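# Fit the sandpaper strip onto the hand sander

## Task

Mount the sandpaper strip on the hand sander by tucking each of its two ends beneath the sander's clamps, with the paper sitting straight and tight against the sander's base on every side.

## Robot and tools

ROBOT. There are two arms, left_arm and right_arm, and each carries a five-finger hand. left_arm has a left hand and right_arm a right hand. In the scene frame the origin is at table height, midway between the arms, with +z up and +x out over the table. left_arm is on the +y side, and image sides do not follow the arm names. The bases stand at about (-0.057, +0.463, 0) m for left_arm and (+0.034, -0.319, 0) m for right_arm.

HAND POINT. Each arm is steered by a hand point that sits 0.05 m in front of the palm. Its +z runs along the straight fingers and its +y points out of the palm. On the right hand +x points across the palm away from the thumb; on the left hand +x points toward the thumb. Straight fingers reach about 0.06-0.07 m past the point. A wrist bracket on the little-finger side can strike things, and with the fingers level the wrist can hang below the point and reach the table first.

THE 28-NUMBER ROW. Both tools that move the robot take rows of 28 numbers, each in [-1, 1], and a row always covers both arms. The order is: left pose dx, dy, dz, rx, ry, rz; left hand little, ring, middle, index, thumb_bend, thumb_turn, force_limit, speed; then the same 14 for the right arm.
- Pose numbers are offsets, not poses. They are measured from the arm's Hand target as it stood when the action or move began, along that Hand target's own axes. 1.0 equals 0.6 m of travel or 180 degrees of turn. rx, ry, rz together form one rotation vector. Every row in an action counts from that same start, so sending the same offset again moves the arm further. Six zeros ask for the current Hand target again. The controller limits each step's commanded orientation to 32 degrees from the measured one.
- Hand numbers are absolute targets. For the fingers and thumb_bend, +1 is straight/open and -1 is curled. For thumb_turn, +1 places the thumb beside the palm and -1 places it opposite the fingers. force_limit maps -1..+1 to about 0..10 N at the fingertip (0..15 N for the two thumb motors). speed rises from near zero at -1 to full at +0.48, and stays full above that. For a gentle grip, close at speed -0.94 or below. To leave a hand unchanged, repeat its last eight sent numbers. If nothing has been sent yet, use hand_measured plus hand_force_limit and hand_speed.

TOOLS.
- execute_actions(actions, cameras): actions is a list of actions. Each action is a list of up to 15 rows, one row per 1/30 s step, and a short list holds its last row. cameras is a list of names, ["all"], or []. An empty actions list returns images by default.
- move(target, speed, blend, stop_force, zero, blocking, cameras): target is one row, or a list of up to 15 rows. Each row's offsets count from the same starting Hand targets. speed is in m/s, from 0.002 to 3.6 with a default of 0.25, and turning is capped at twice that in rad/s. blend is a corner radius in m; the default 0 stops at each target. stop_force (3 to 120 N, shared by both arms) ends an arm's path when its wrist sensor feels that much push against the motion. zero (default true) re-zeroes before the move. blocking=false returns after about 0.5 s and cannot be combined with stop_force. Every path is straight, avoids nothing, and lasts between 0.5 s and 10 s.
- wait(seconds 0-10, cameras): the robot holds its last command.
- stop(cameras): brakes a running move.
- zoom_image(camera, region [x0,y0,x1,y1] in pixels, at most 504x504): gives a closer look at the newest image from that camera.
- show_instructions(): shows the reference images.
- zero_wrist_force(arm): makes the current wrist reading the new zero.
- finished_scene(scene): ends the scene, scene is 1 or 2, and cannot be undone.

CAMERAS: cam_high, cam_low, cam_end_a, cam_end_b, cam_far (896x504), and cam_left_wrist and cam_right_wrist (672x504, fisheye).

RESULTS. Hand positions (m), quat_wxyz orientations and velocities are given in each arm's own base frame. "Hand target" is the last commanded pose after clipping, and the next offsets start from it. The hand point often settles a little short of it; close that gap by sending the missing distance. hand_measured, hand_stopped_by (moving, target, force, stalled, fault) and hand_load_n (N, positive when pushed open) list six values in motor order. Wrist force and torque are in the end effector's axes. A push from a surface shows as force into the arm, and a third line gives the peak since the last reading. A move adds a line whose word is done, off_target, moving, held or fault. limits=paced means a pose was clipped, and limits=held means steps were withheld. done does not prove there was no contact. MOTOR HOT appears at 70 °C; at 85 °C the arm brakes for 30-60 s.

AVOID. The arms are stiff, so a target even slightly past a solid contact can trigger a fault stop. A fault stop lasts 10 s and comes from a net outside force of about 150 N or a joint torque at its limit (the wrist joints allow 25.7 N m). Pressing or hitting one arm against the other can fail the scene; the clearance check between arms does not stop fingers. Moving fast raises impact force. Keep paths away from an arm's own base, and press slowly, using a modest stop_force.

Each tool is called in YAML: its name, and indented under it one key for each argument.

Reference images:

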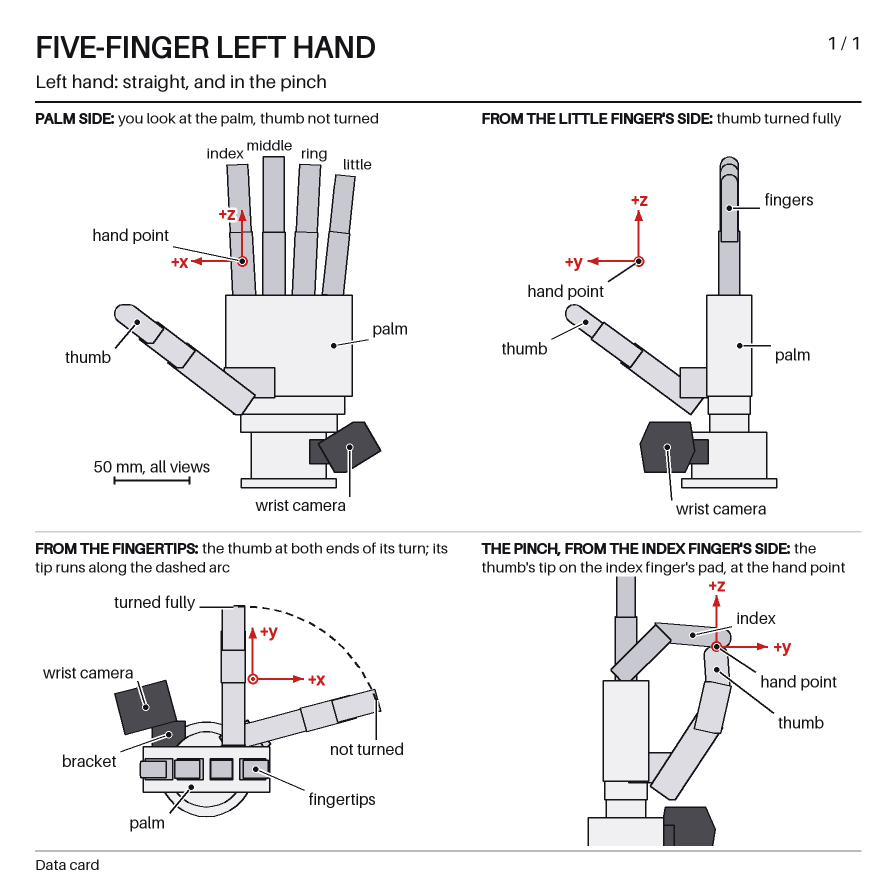

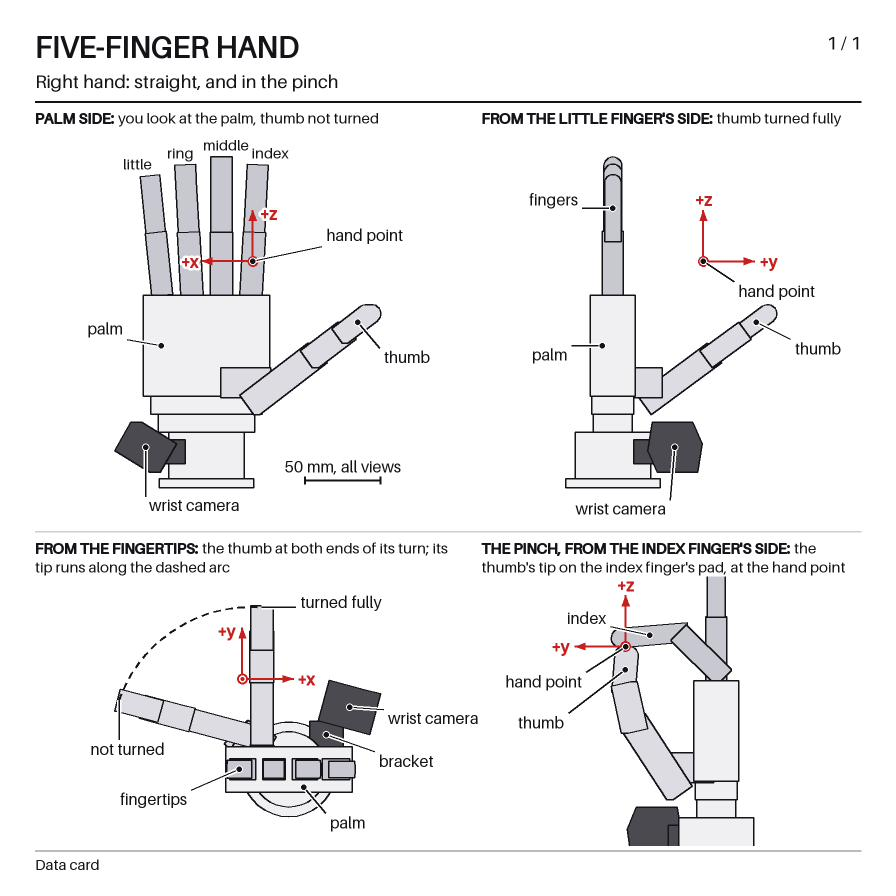

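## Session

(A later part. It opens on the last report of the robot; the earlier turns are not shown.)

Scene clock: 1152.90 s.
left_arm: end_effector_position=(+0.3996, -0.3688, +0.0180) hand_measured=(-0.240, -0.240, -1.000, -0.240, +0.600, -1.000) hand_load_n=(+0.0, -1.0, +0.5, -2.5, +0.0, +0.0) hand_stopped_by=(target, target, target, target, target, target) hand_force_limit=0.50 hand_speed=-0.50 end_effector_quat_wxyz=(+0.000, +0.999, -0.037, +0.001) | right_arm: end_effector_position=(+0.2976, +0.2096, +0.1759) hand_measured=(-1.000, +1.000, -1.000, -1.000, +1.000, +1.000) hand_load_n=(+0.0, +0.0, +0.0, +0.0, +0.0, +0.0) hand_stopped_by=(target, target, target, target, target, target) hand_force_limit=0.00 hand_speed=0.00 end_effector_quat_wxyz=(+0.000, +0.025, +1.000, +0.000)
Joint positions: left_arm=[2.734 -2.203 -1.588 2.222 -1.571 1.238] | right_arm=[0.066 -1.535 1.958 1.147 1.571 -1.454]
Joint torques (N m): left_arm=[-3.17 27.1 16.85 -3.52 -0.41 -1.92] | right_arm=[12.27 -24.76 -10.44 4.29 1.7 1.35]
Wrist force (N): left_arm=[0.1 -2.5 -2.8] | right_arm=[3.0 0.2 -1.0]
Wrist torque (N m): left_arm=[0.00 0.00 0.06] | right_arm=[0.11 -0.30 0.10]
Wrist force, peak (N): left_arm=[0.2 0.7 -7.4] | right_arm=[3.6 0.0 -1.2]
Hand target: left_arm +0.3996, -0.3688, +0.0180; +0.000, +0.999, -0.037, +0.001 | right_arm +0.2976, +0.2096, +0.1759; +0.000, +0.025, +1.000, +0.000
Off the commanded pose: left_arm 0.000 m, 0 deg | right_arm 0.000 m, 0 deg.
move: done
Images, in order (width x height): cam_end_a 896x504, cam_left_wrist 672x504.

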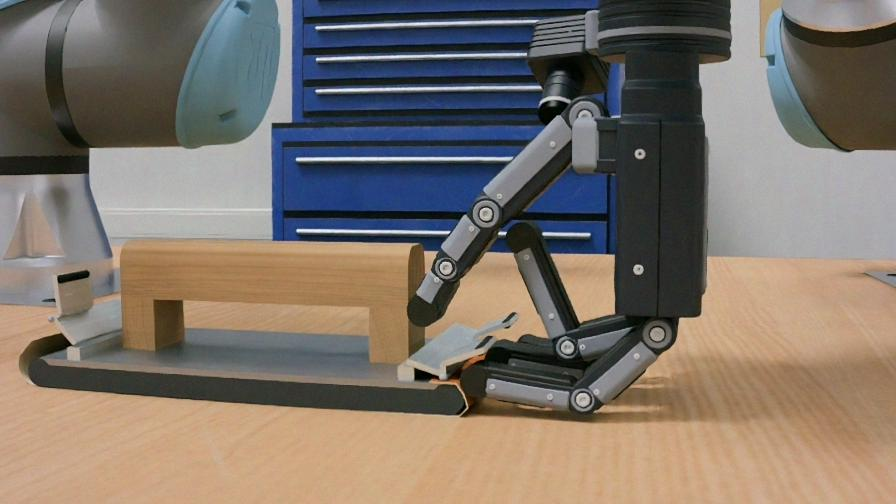

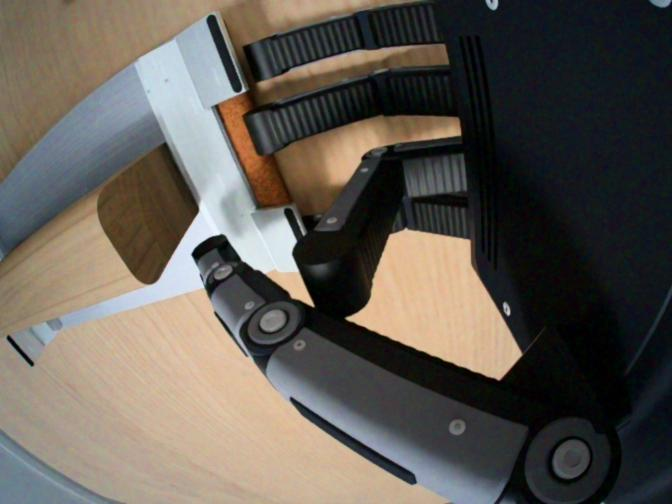

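move:
  target:
    - [0,0,0,0,0,0,-0.24,-0.24,-1,-0.24,1,-1,0.5,0.2,0,0,0,0,0,0,-1,1,-1,-1,1,1,0,0]
    - [0,-0.07,0,0,0,0,-0.24,-0.24,-1,-0.24,1,-1,0.5,0.2,0,0,0,0,0,0,-1,1,-1,-1,1,1,0,0]
    - [0,-0.15,-0.15,0,0,0,-0.24,-0.24,-1,-0.24,1,-1,0.5,0.2,0,0,0,0,0,0,-1,1,-1,-1,1,1,0,0]
  speed: [0.1,0.1,0.2]
  cameras: ["cam_end_a","cam_end_b","cam_left_wrist","cam_far","cam_right_wrist"]

zoom_image:
  camera: "cam_end_a"
  region: [360, 230, 560, 430]

zoom_image:
  camera: "cam_left_wrist"
  region: [50, 50, 300, 250]

zoom_image:
  camera: "cam_far"
  region: [500, 110, 700, 310]

zoom_image:
  camera: "cam_end_b"
  region: [380, 180, 680, 430]

Scene clock: 1167.40 s.
left_arm: end_effector_position=(+0.4061, -0.2791, +0.1077) hand_measured=(-0.240, -0.240, -1.000, -0.240, +1.000, -1.000) hand_load_n=(+0.0, +0.0, +0.0, +0.0, +0.0, +0.5) hand_stopped_by=(target, target, target, target, target, target) hand_force_limit=0.50 hand_speed=0.20 end_effector_quat_wxyz=(+0.000, +0.999, -0.037, +0.001) | right_arm: end_effector_position=(+0.2976, +0.2096, +0.1759) hand_measured=(-1.000, +1.000, -1.000, -1.000, +1.000, +1.000) hand_load_n=(+0.0, +0.0, +0.0, +0.0, +0.0, +0.0) hand_stopped_by=(target, target, target, target, target, target) hand_force_limit=0.00 hand_speed=0.00 end_effector_quat_wxyz=(+0.000, +0.025, +1.000, +0.000)
Joint positions: left_arm=[2.933 -1.992 -1.661 2.085 -1.57 1.437] | right_arm=[0.066 -1.535 1.958 1.147 1.571 -1.454]
Joint torques (N m): left_arm=[9.09 36.79 24.07 -4.7 1.17 1.57] | right_arm=[12.05 -24.43 -11.17 4.34 1.67 1.24]
Wrist force (N): left_arm=[-0.1 0.4 0.3] | right_arm=[3.1 -0.3 -1.1]
Wrist torque (N m): left_arm=[0.09 0.07 -0.13] | right_arm=[0.03 -0.30 0.08]
Wrist force, peak (N): left_arm=[0.0 -2.7 -3.2] | right_arm=[3.4 0.0 -1.3]
Hand target: left_arm +0.4061, -0.2790, +0.1079; +0.000, +0.999, -0.037, +0.001 | right_arm +0.2976, +0.2096, +0.1759; +0.000, +0.025, +1.000, +0.000
Off the commanded pose: left_arm 0.000 m, 0 deg | right_arm 0.000 m, 0 deg.
move: done
Images, in order (width x height): cam_end_a 896x504, cam_end_b 896x504, cam_far 896x504, cam_left_wrist 672x504, cam_right_wrist 672x504.

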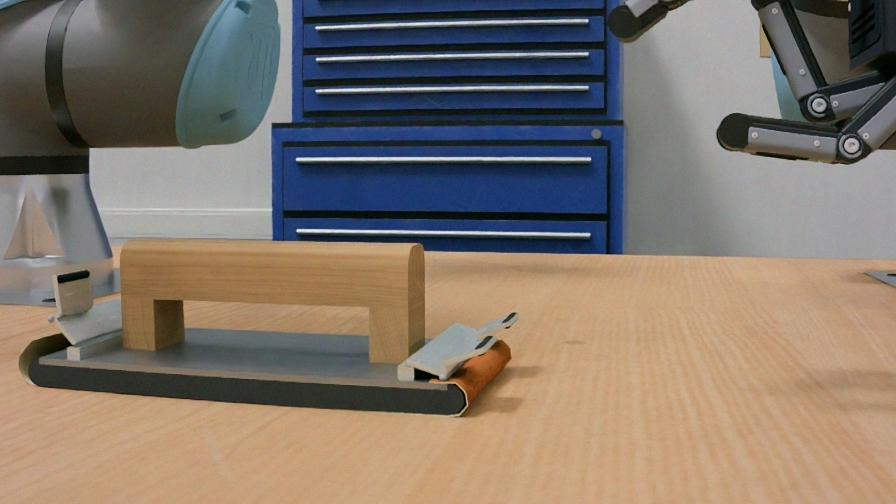

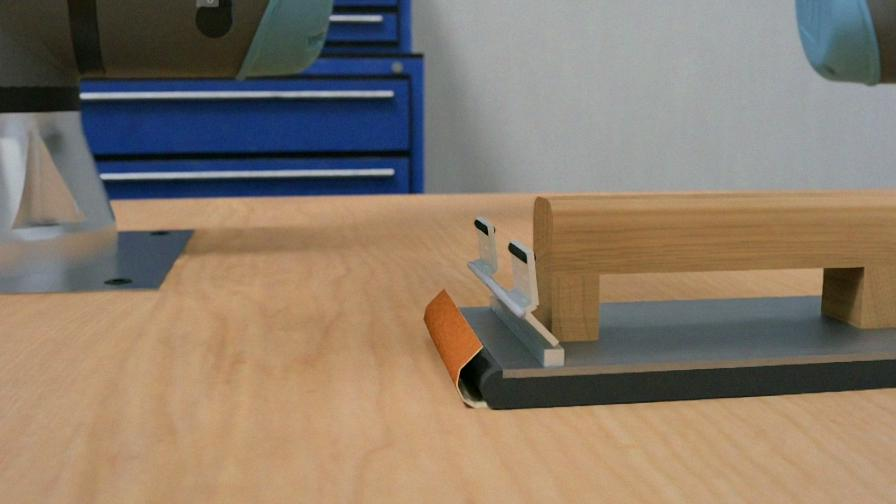

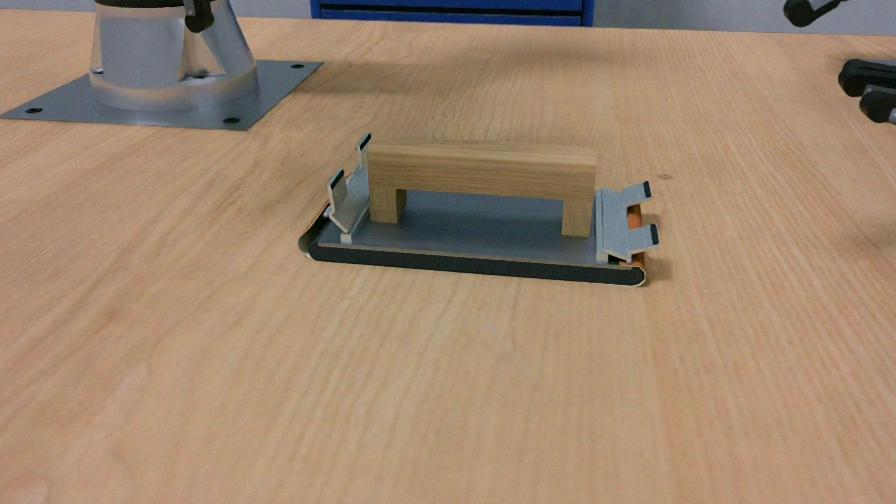

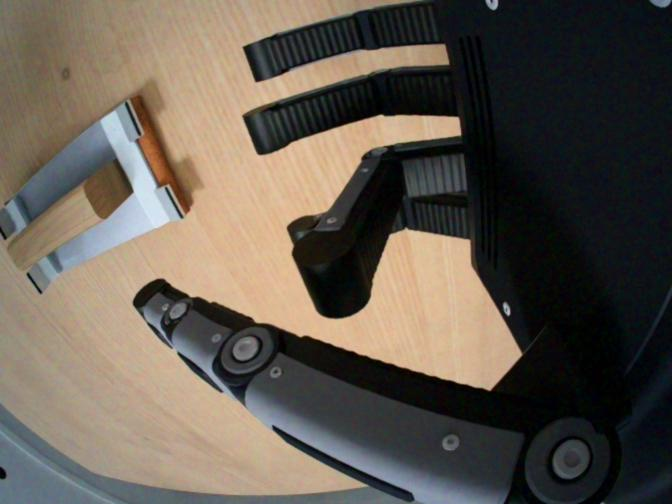

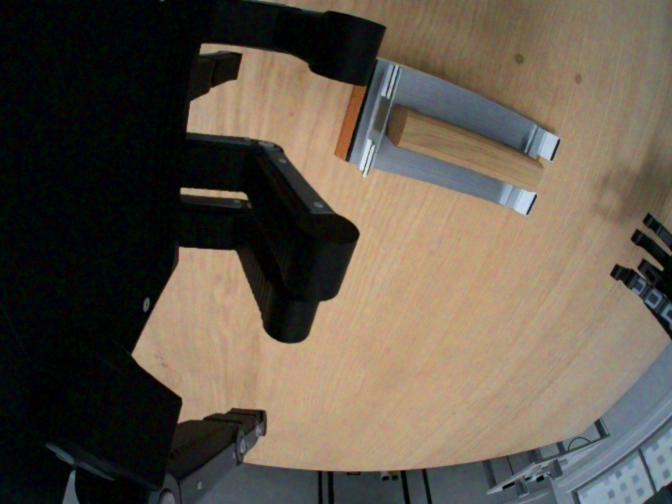

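Scaled by 2.520 from the camera's 896x504 image, which has a finer 1280x720 frame.

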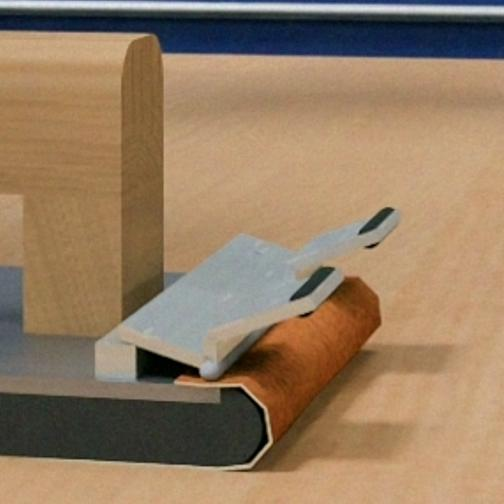

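Scaled by 2.016 from the camera's 672x504 image, which has a finer 960x720 frame.

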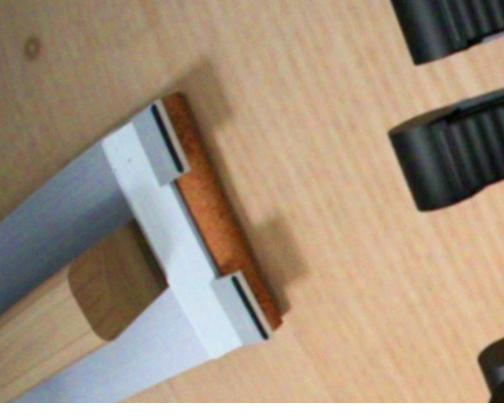

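Scaled by 2.520 from the camera's 896x504 image, which has a finer 1280x720 frame.

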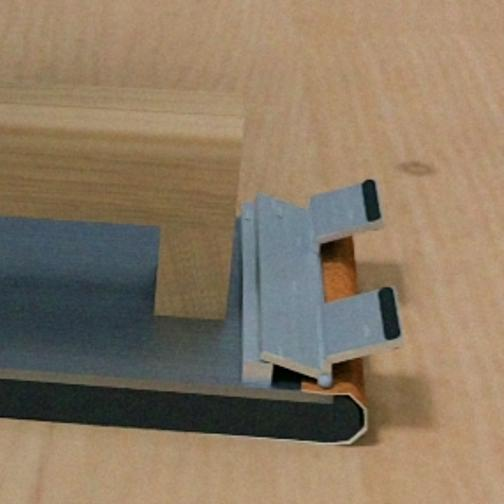

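Scaled by 1.680 from the camera's 896x504 image, which has a finer 1280x720 frame.

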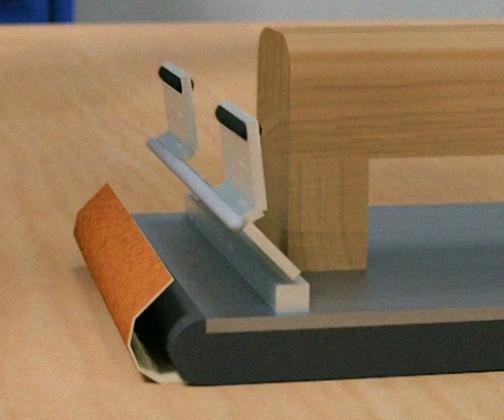

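move:
  target:
    - [0,-0.1,-0.1,0,0,0,-0.24,-0.24,-1,-0.24,1,-1,0.5,0.2,0,0,0,0,0,0,-0.24,-0.24,-1,-0.24,1,-1,0.5,0.2]
    - [0,-0.1,-0.1,0,0,0,-0.24,-0.24,-1,-0.24,1,-1,0.5,0.2,-0.0175,-0.004,0.16,0,0,0,-0.24,-0.24,-1,-0.24,1,-1,0.5,0.2]
  speed: 0.2
  cameras: ["cam_end_a","cam_end_b","cam_far","cam_right_wrist"]

zoom_image:
  camera: "cam_right_wrist"
  region: [320, 50, 670, 350]

Scene clock: 1193.70 s.
left_arm: end_effector_position=(+0.4105, -0.2191, +0.1679) hand_measured=(-0.240, -0.240, -1.000, -0.240, +1.000, -1.000) hand_load_n=(+0.0, +0.0, +0.0, +0.0, -0.5, +0.0) hand_stopped_by=(target, target, target, target, target, target) hand_force_limit=0.50 hand_speed=0.20 end_effector_quat_wxyz=(+0.000, +0.999, -0.037, +0.001) | right_arm: end_effector_position=(+0.3079, +0.2067, +0.0800) hand_measured=(-0.240, -0.240, -1.000, -0.240, +1.000, -1.000) hand_load_n=(+0.0, +0.0, +0.0, +0.0, +0.0, +0.0) hand_stopped_by=(target, target, target, target, target, target) hand_force_limit=0.50 hand_speed=0.20 end_effector_quat_wxyz=(+0.000, +0.025, +1.000, +0.000)
Joint positions: left_arm=[3.082 -1.88 -1.651 1.963 -1.57 1.586] | right_arm=[0.053 -1.384 2.075 0.88 1.571 -1.467]
Joint torques (N m): left_arm=[8.6 34.12 25.74 -4.55 1.19 1.5] | right_arm=[12.97 -9.1 -0.44 0.18 -1.81 1.54]
Wrist force (N): left_arm=[-0.1 0.2 0.4] | right_arm=[2.8 0.2 -1.1]
Wrist torque (N m): left_arm=[0.04 0.08 -0.12] | right_arm=[0.09 -0.27 0.21]
Wrist force, peak (N): left_arm=[0.0 1.2 0.9] | right_arm=[3.2 -0.1 -2.3]
Hand target: left_arm +0.4105, -0.2191, +0.1679; +0.000, +0.999, -0.037, +0.001 | right_arm +0.3079, +0.2067, +0.0799; +0.000, +0.025, +1.000, +0.000
Off the commanded pose: left_arm 0.000 m, 0 deg | right_arm 0.000 m, 0 deg.
move: done
Images, in order (width x height): cam_end_a 896x504, cam_end_b 896x504, cam_far 896x504, cam_right_wrist 672x504.

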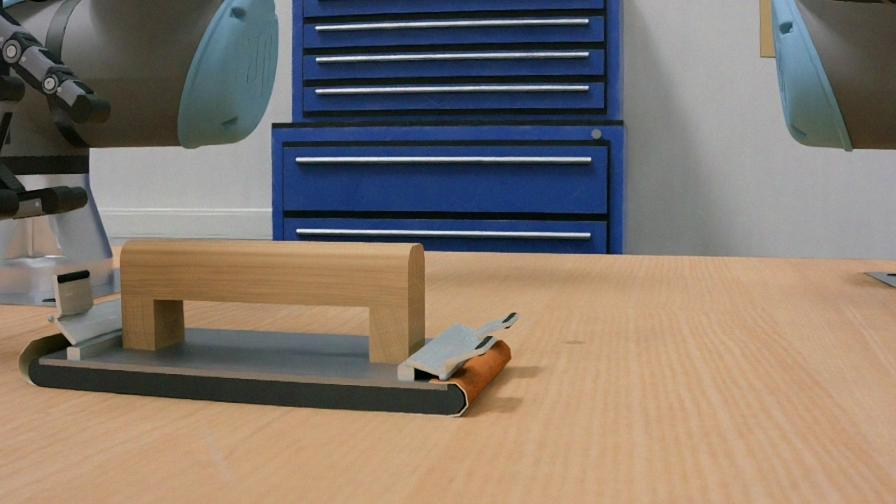

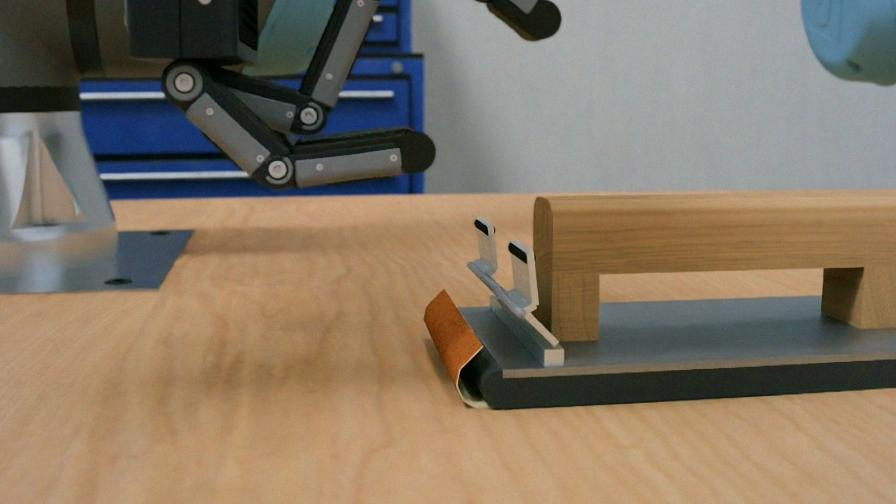

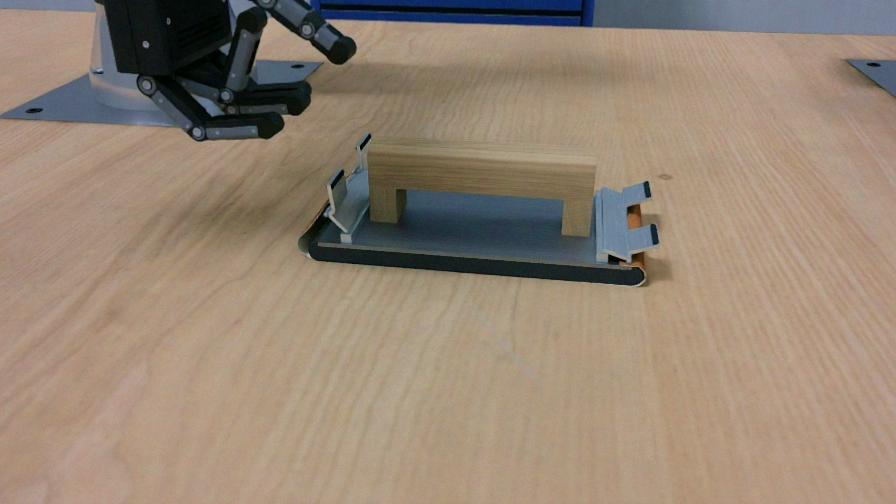

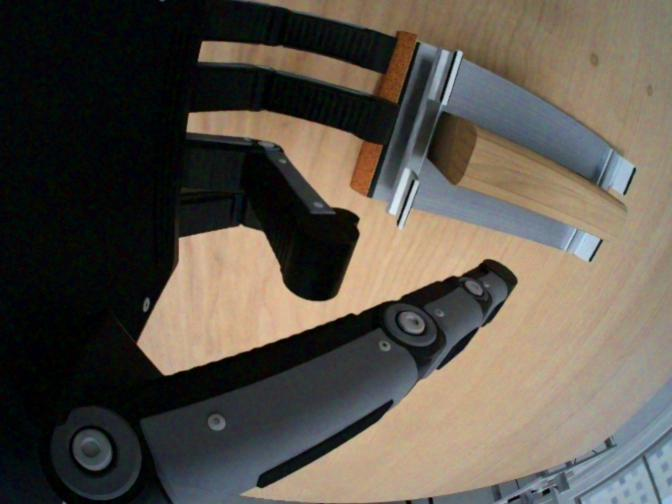

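Scaled by 1.440 from the camera's 672x504 image, which has a finer 960x720 frame.

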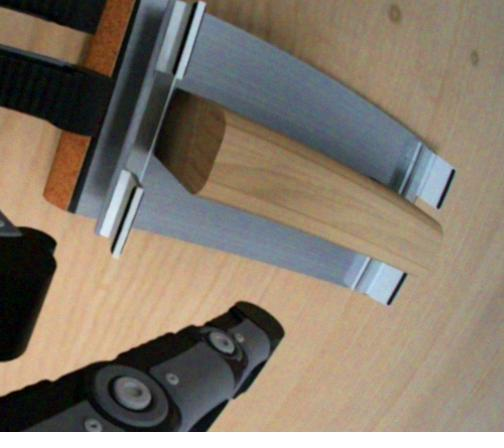

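move:
  target:
    - [0,0,0,0,0,0,-0.24,-0.24,-1,-0.24,1,-1,0.5,0.2,0,0.0117,0,0,0,0,-0.24,-0.24,-1,-0.24,1,-1,0.5,0.2]
    - [0,0,0,0,0,0,-0.24,-0.24,-1,-0.24,1,-1,0.5,0.2,0,0.0117,0.09,0,0,0,-0.24,-0.24,-1,-0.24,1,-1,0.5,0.2]
  speed: 0.1
  stop_force: 5
  cameras: ["cam_end_b","cam_far","cam_right_wrist"]

zoom_image:
  camera: "cam_end_b"
  region: [340, 180, 640, 430]

Scene clock: 1210.77 s.
left_arm: end_effector_position=(+0.4105, -0.2191, +0.1679) hand_measured=(-0.240, -0.240, -1.000, -0.240, +1.000, -1.000) hand_load_n=(+0.0, +0.0, +0.5, +0.0, +0.0, +0.0) hand_stopped_by=(target, target, target, target, target, target) hand_force_limit=0.50 hand_speed=0.20 end_effector_quat_wxyz=(+0.000, +0.999, -0.037, +0.001) | right_arm: end_effector_position=(+0.3083, +0.2137, +0.0259) hand_measured=(-0.240, -0.240, -1.000, -0.240, +1.000, -1.000) hand_load_n=(+0.0, +0.0, +0.0, +0.0, +0.0, +0.0) hand_stopped_by=(target, target, target, target, target, target) hand_force_limit=0.50 hand_speed=0.20 end_effector_quat_wxyz=(+0.000, +0.025, +1.000, +0.000)
Joint positions: left_arm=[3.082 -1.88 -1.651 1.963 -1.57 1.586] | right_arm=[0.078 -1.274 2.116 0.728 1.571 -1.442]
Joint torques (N m): left_arm=[9.27 34.18 24.77 -4.41 1.14 1.59] | right_arm=[13.84 -11.05 1.6 0.19 -1.85 1.44]
Wrist force (N): left_arm=[0.0 0.3 0.5] | right_arm=[3.0 -0.4 -1.5]
Wrist torque (N m): left_arm=[0.05 0.06 -0.11] | right_arm=[0.04 -0.29 0.07]
Wrist force, peak (N): left_arm=[-0.1 0.3 0.5] | right_arm=[3.5 0.2 -1.4]
Hand target: left_arm +0.4105, -0.2191, +0.1679; +0.000, +0.999, -0.037, +0.001 | right_arm +0.3083, +0.2137, +0.0259; +0.000, +0.025, +1.000, +0.000
Off the commanded pose: left_arm 0.000 m, 0 deg | right_arm 0.000 m, 0 deg.
move: done
Images, in order (width x height): cam_end_b 896x504, cam_far 896x504, cam_right_wrist 672x504.

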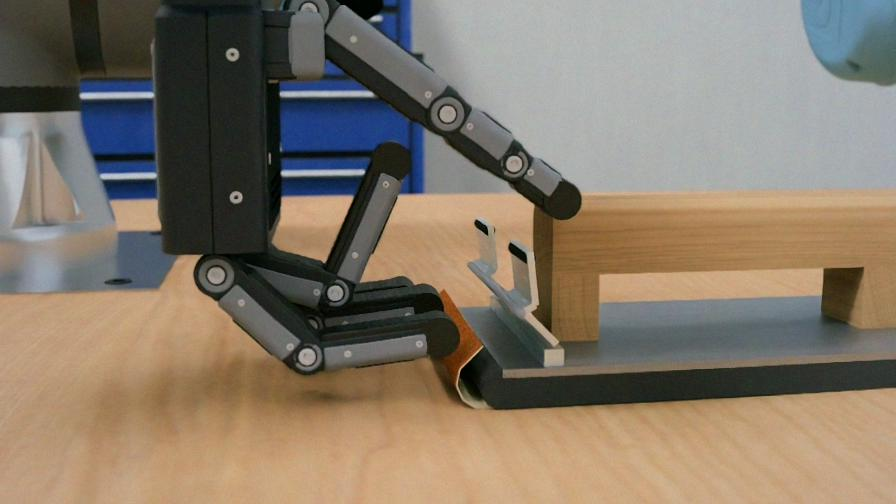

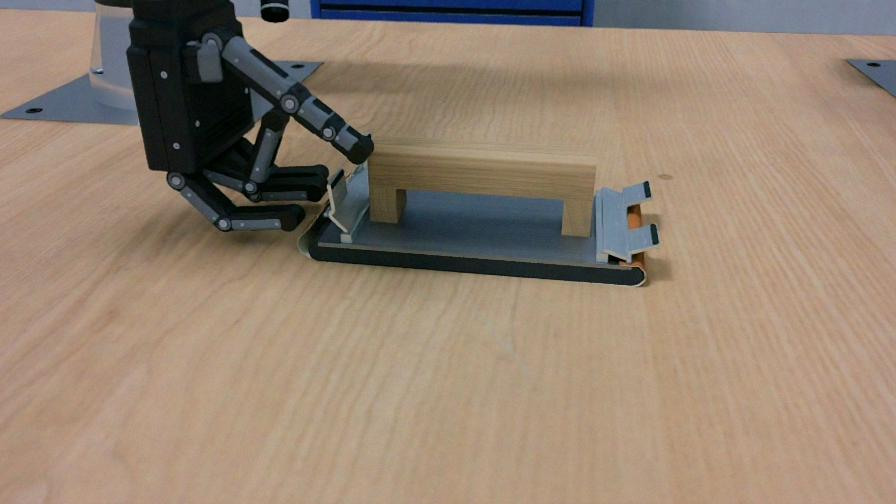

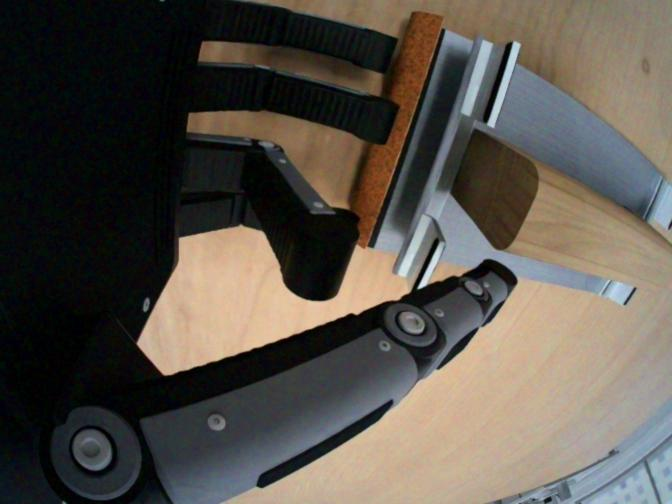

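Scaled by 1.680 from the camera's 896x504 image, which has a finer 1280x720 frame.

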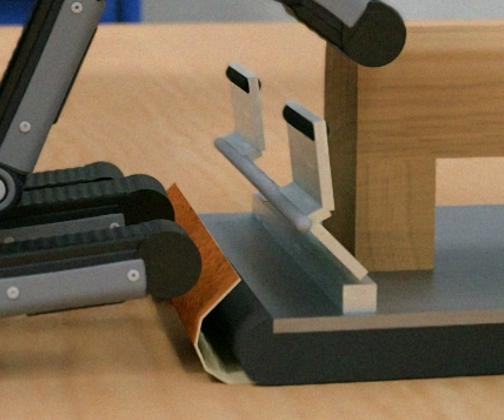

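move:
  target:
    - [0,0,0,0,0,0,-0.24,-0.24,-1,-0.24,1,-1,0.5,0.2,0,0,0.0133,0,0,0,-0.24,-0.24,-1,-0.24,1,-1,0.5,0.2]
    - [0,0,0,0,0,0,-0.24,-0.24,-1,-0.24,1,-1,0.5,0.2,0,0.0133,0.0133,0,0,0,-0.24,-0.24,-1,-0.24,1,-1,0.5,0.2]
  speed: 0.03
  cameras: ["cam_end_b","cam_far","cam_right_wrist"]

zoom_image:
  camera: "cam_end_b"
  region: [340, 180, 640, 430]

zoom_image:
  camera: "cam_right_wrist"
  region: [320, 10, 620, 310]

Scene clock: 1229.20 s.
left_arm: end_effector_position=(+0.4105, -0.2191, +0.1679) hand_measured=(-0.240, -0.240, -1.000, -0.240, +1.000, -1.000) hand_load_n=(+0.0, +0.0, +0.0, +0.0, +0.0, +0.0) hand_stopped_by=(target, target, target, target, target, target) hand_force_limit=0.50 hand_speed=0.20 end_effector_quat_wxyz=(+0.000, +0.999, -0.037, +0.001) | right_arm: end_effector_position=(+0.3087, +0.2216, +0.0179) hand_measured=(-0.240, -0.240, -1.000, -0.240, +1.000, -1.000) hand_load_n=(+0.0, -1.5, +0.0, -1.0, +0.0, +0.0) hand_stopped_by=(target, target, target, target, target, target) hand_force_limit=0.50 hand_speed=0.20 end_effector_quat_wxyz=(+0.000, +0.025, +1.000, +0.000)
Joint positions: left_arm=[3.082 -1.88 -1.651 1.963 -1.57 1.586] | right_arm=[0.105 -1.249 2.11 0.71 1.57 -1.415]
Joint torques (N m): left_arm=[8.81 33.04 25.4 -4.35 1.18 1.58] | right_arm=[15.85 -11.75 -24.86 4.25 0.76 1.43]
Wrist force (N): left_arm=[0.0 0.1 0.2] | right_arm=[3.9 -5.6 -4.1]
Wrist torque (N m): left_arm=[0.03 0.05 -0.10] | right_arm=[0.02 -0.23 -0.09]
Wrist force, peak (N): left_arm=[-0.1 0.2 0.6] | right_arm=[3.9 -5.4 -4.5]
Hand target: left_arm +0.4105, -0.2191, +0.1679; +0.000, +0.999, -0.037, +0.001 | right_arm +0.3087, +0.2217, +0.0179; +0.000, +0.025, +1.000, +0.000
Off the commanded pose: left_arm 0.000 m, 0 deg | right_arm 0.000 m, 0 deg.
move: done
Images, in order (width x height): cam_end_b 896x504, cam_far 896x504, cam_right_wrist 672x504.

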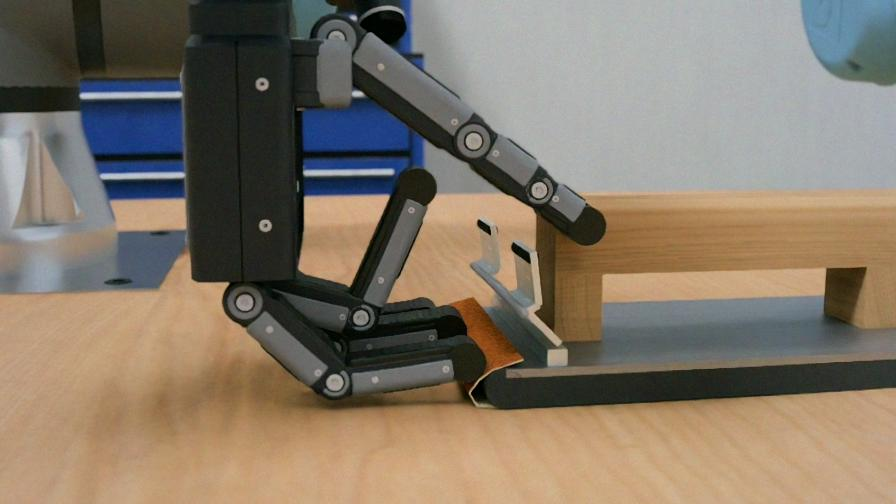

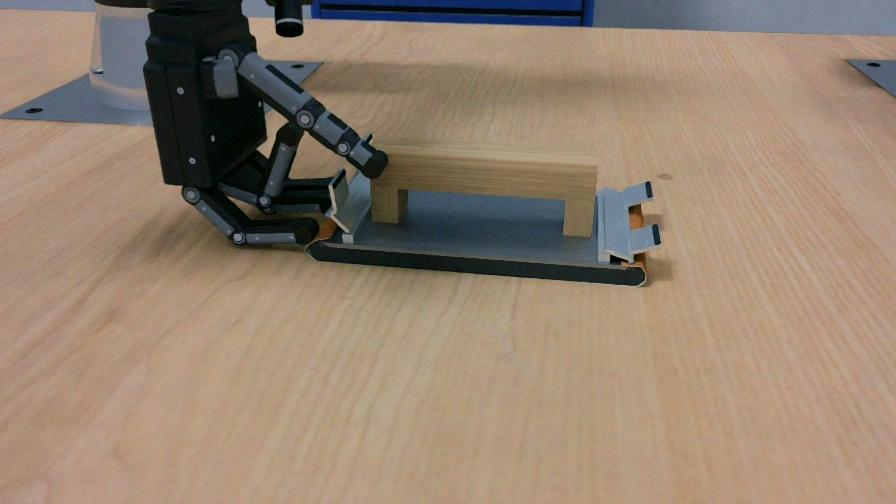

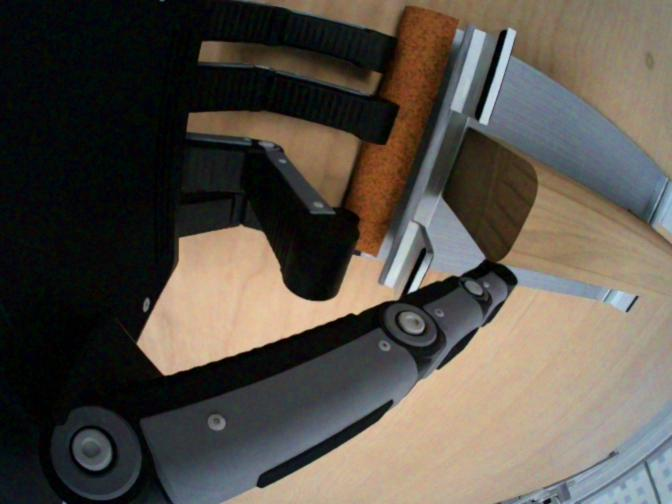

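Scaled by 1.680 from the camera's 896x504 image, which has a finer 1280x720 frame.

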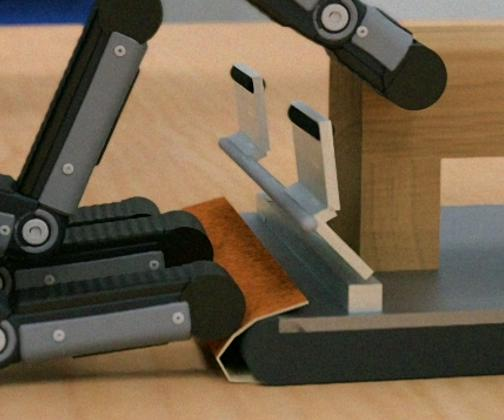

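Scaled by 1.680 from the camera's 672x504 image, which has a finer 960x720 frame.

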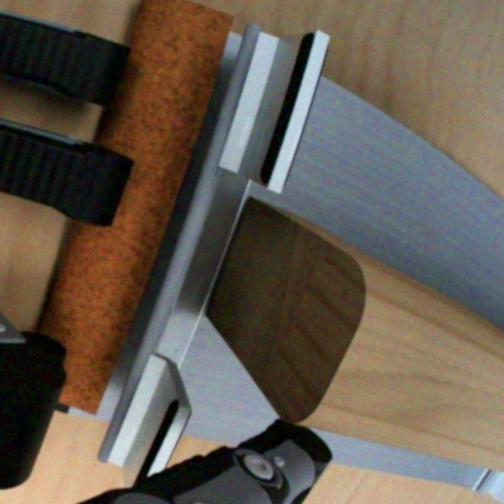

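move:
  target: [0,0,0,0,0,0,-0.24,-0.24,-1,-0.24,1,-1,0.5,0.2,0,0,0,0,0,0,-0.24,-0.24,-1,-0.24,0.6,-1,0.5,-0.5]
  cameras: ["cam_end_b","cam_end_a","cam_right_wrist"]

zoom_image:
  camera: "cam_end_b"
  region: [340, 180, 640, 430]

Scene clock: 1245.33 s.
left_arm: end_effector_position=(+0.4105, -0.2191, +0.1679) hand_measured=(-0.240, -0.240, -1.000, -0.240, +1.000, -1.000) hand_load_n=(+0.0, +0.5, +0.0, +0.0, +0.0, +0.0) hand_stopped_by=(target, target, target, target, target, target) hand_force_limit=0.50 hand_speed=0.20 end_effector_quat_wxyz=(+0.000, +0.999, -0.037, +0.001) | right_arm: end_effector_position=(+0.3087, +0.2217, +0.0179) hand_measured=(-0.240, -0.240, -1.000, -0.240, +0.600, -1.000) hand_load_n=(+0.0, -4.5, +0.0, -1.5, +0.0, +0.0) hand_stopped_by=(target, target, target, target, target, target) hand_force_limit=0.50 hand_speed=-0.50 end_effector_quat_wxyz=(+0.000, +0.025, +1.000, +0.000)
Joint positions: left_arm=[3.082 -1.88 -1.651 1.963 -1.57 1.586] | right_arm=[0.105 -1.248 2.11 0.71 1.571 -1.415]
Joint torques (N m): left_arm=[8.35 33.97 25.37 -4.39 1.13 1.33] | right_arm=[12.88 -10.89 -20.99 3.2 0.75 1.37]
Wrist force (N): left_arm=[-0.1 0.4 0.3] | right_arm=[3.6 -3.3 -6.2]
Wrist torque (N m): left_arm=[0.08 0.06 -0.12] | right_arm=[0.03 -0.15 -0.02]
Wrist force, peak (N): left_arm=[0.0 0.4 0.6] | right_arm=[3.8 -3.5 -9.0]
Hand target: left_arm +0.4105, -0.2191, +0.1679; +0.000, +0.999, -0.037, +0.001 | right_arm +0.3087, +0.2217, +0.0179; +0.000, +0.025, +1.000, +0.000
Off the commanded pose: left_arm 0.000 m, 0 deg | right_arm 0.000 m, 0 deg.
move: done
Images, in order (width x height): cam_end_a 896x504, cam_end_b 896x504, cam_right_wrist 672x504.

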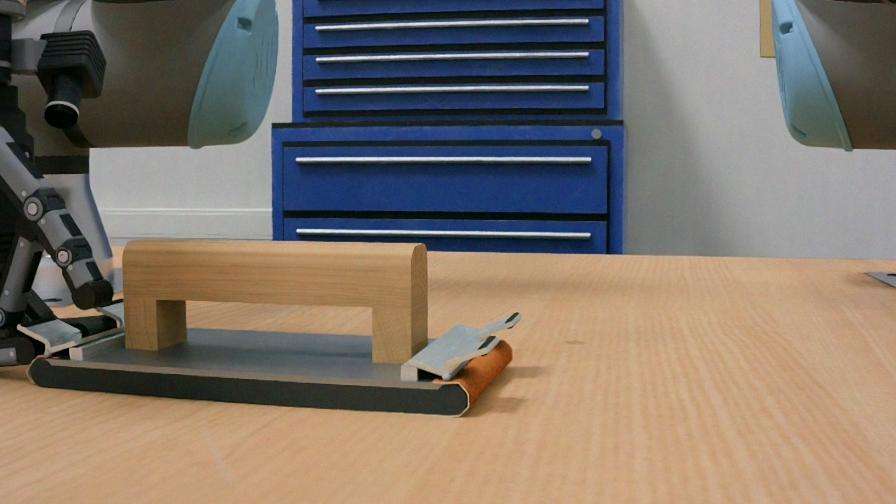

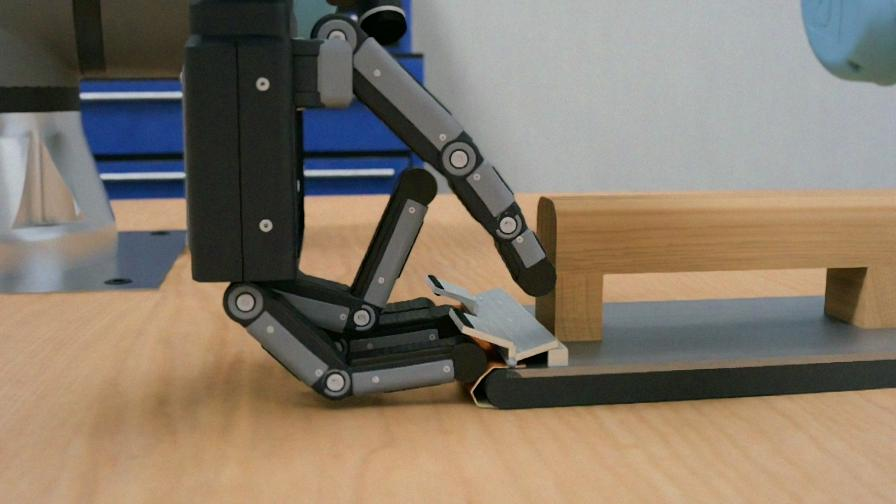

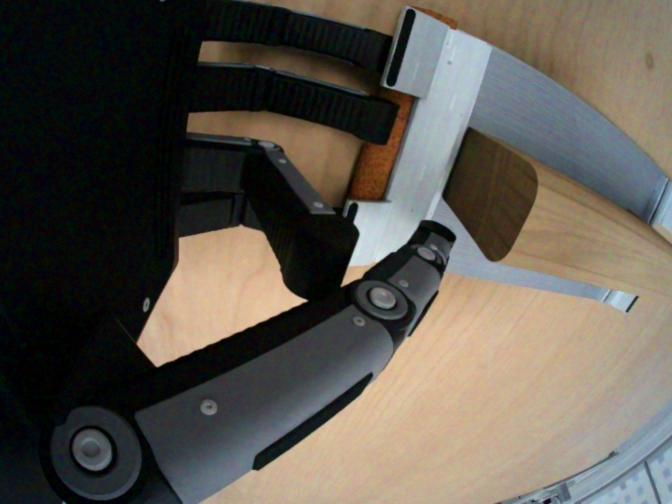

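Scaled by 1.680 from the camera's 896x504 image, which has a finer 1280x720 frame.

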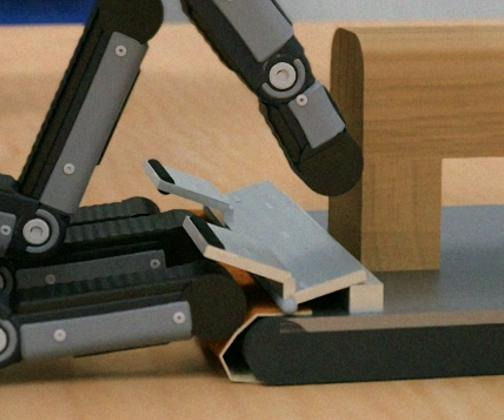

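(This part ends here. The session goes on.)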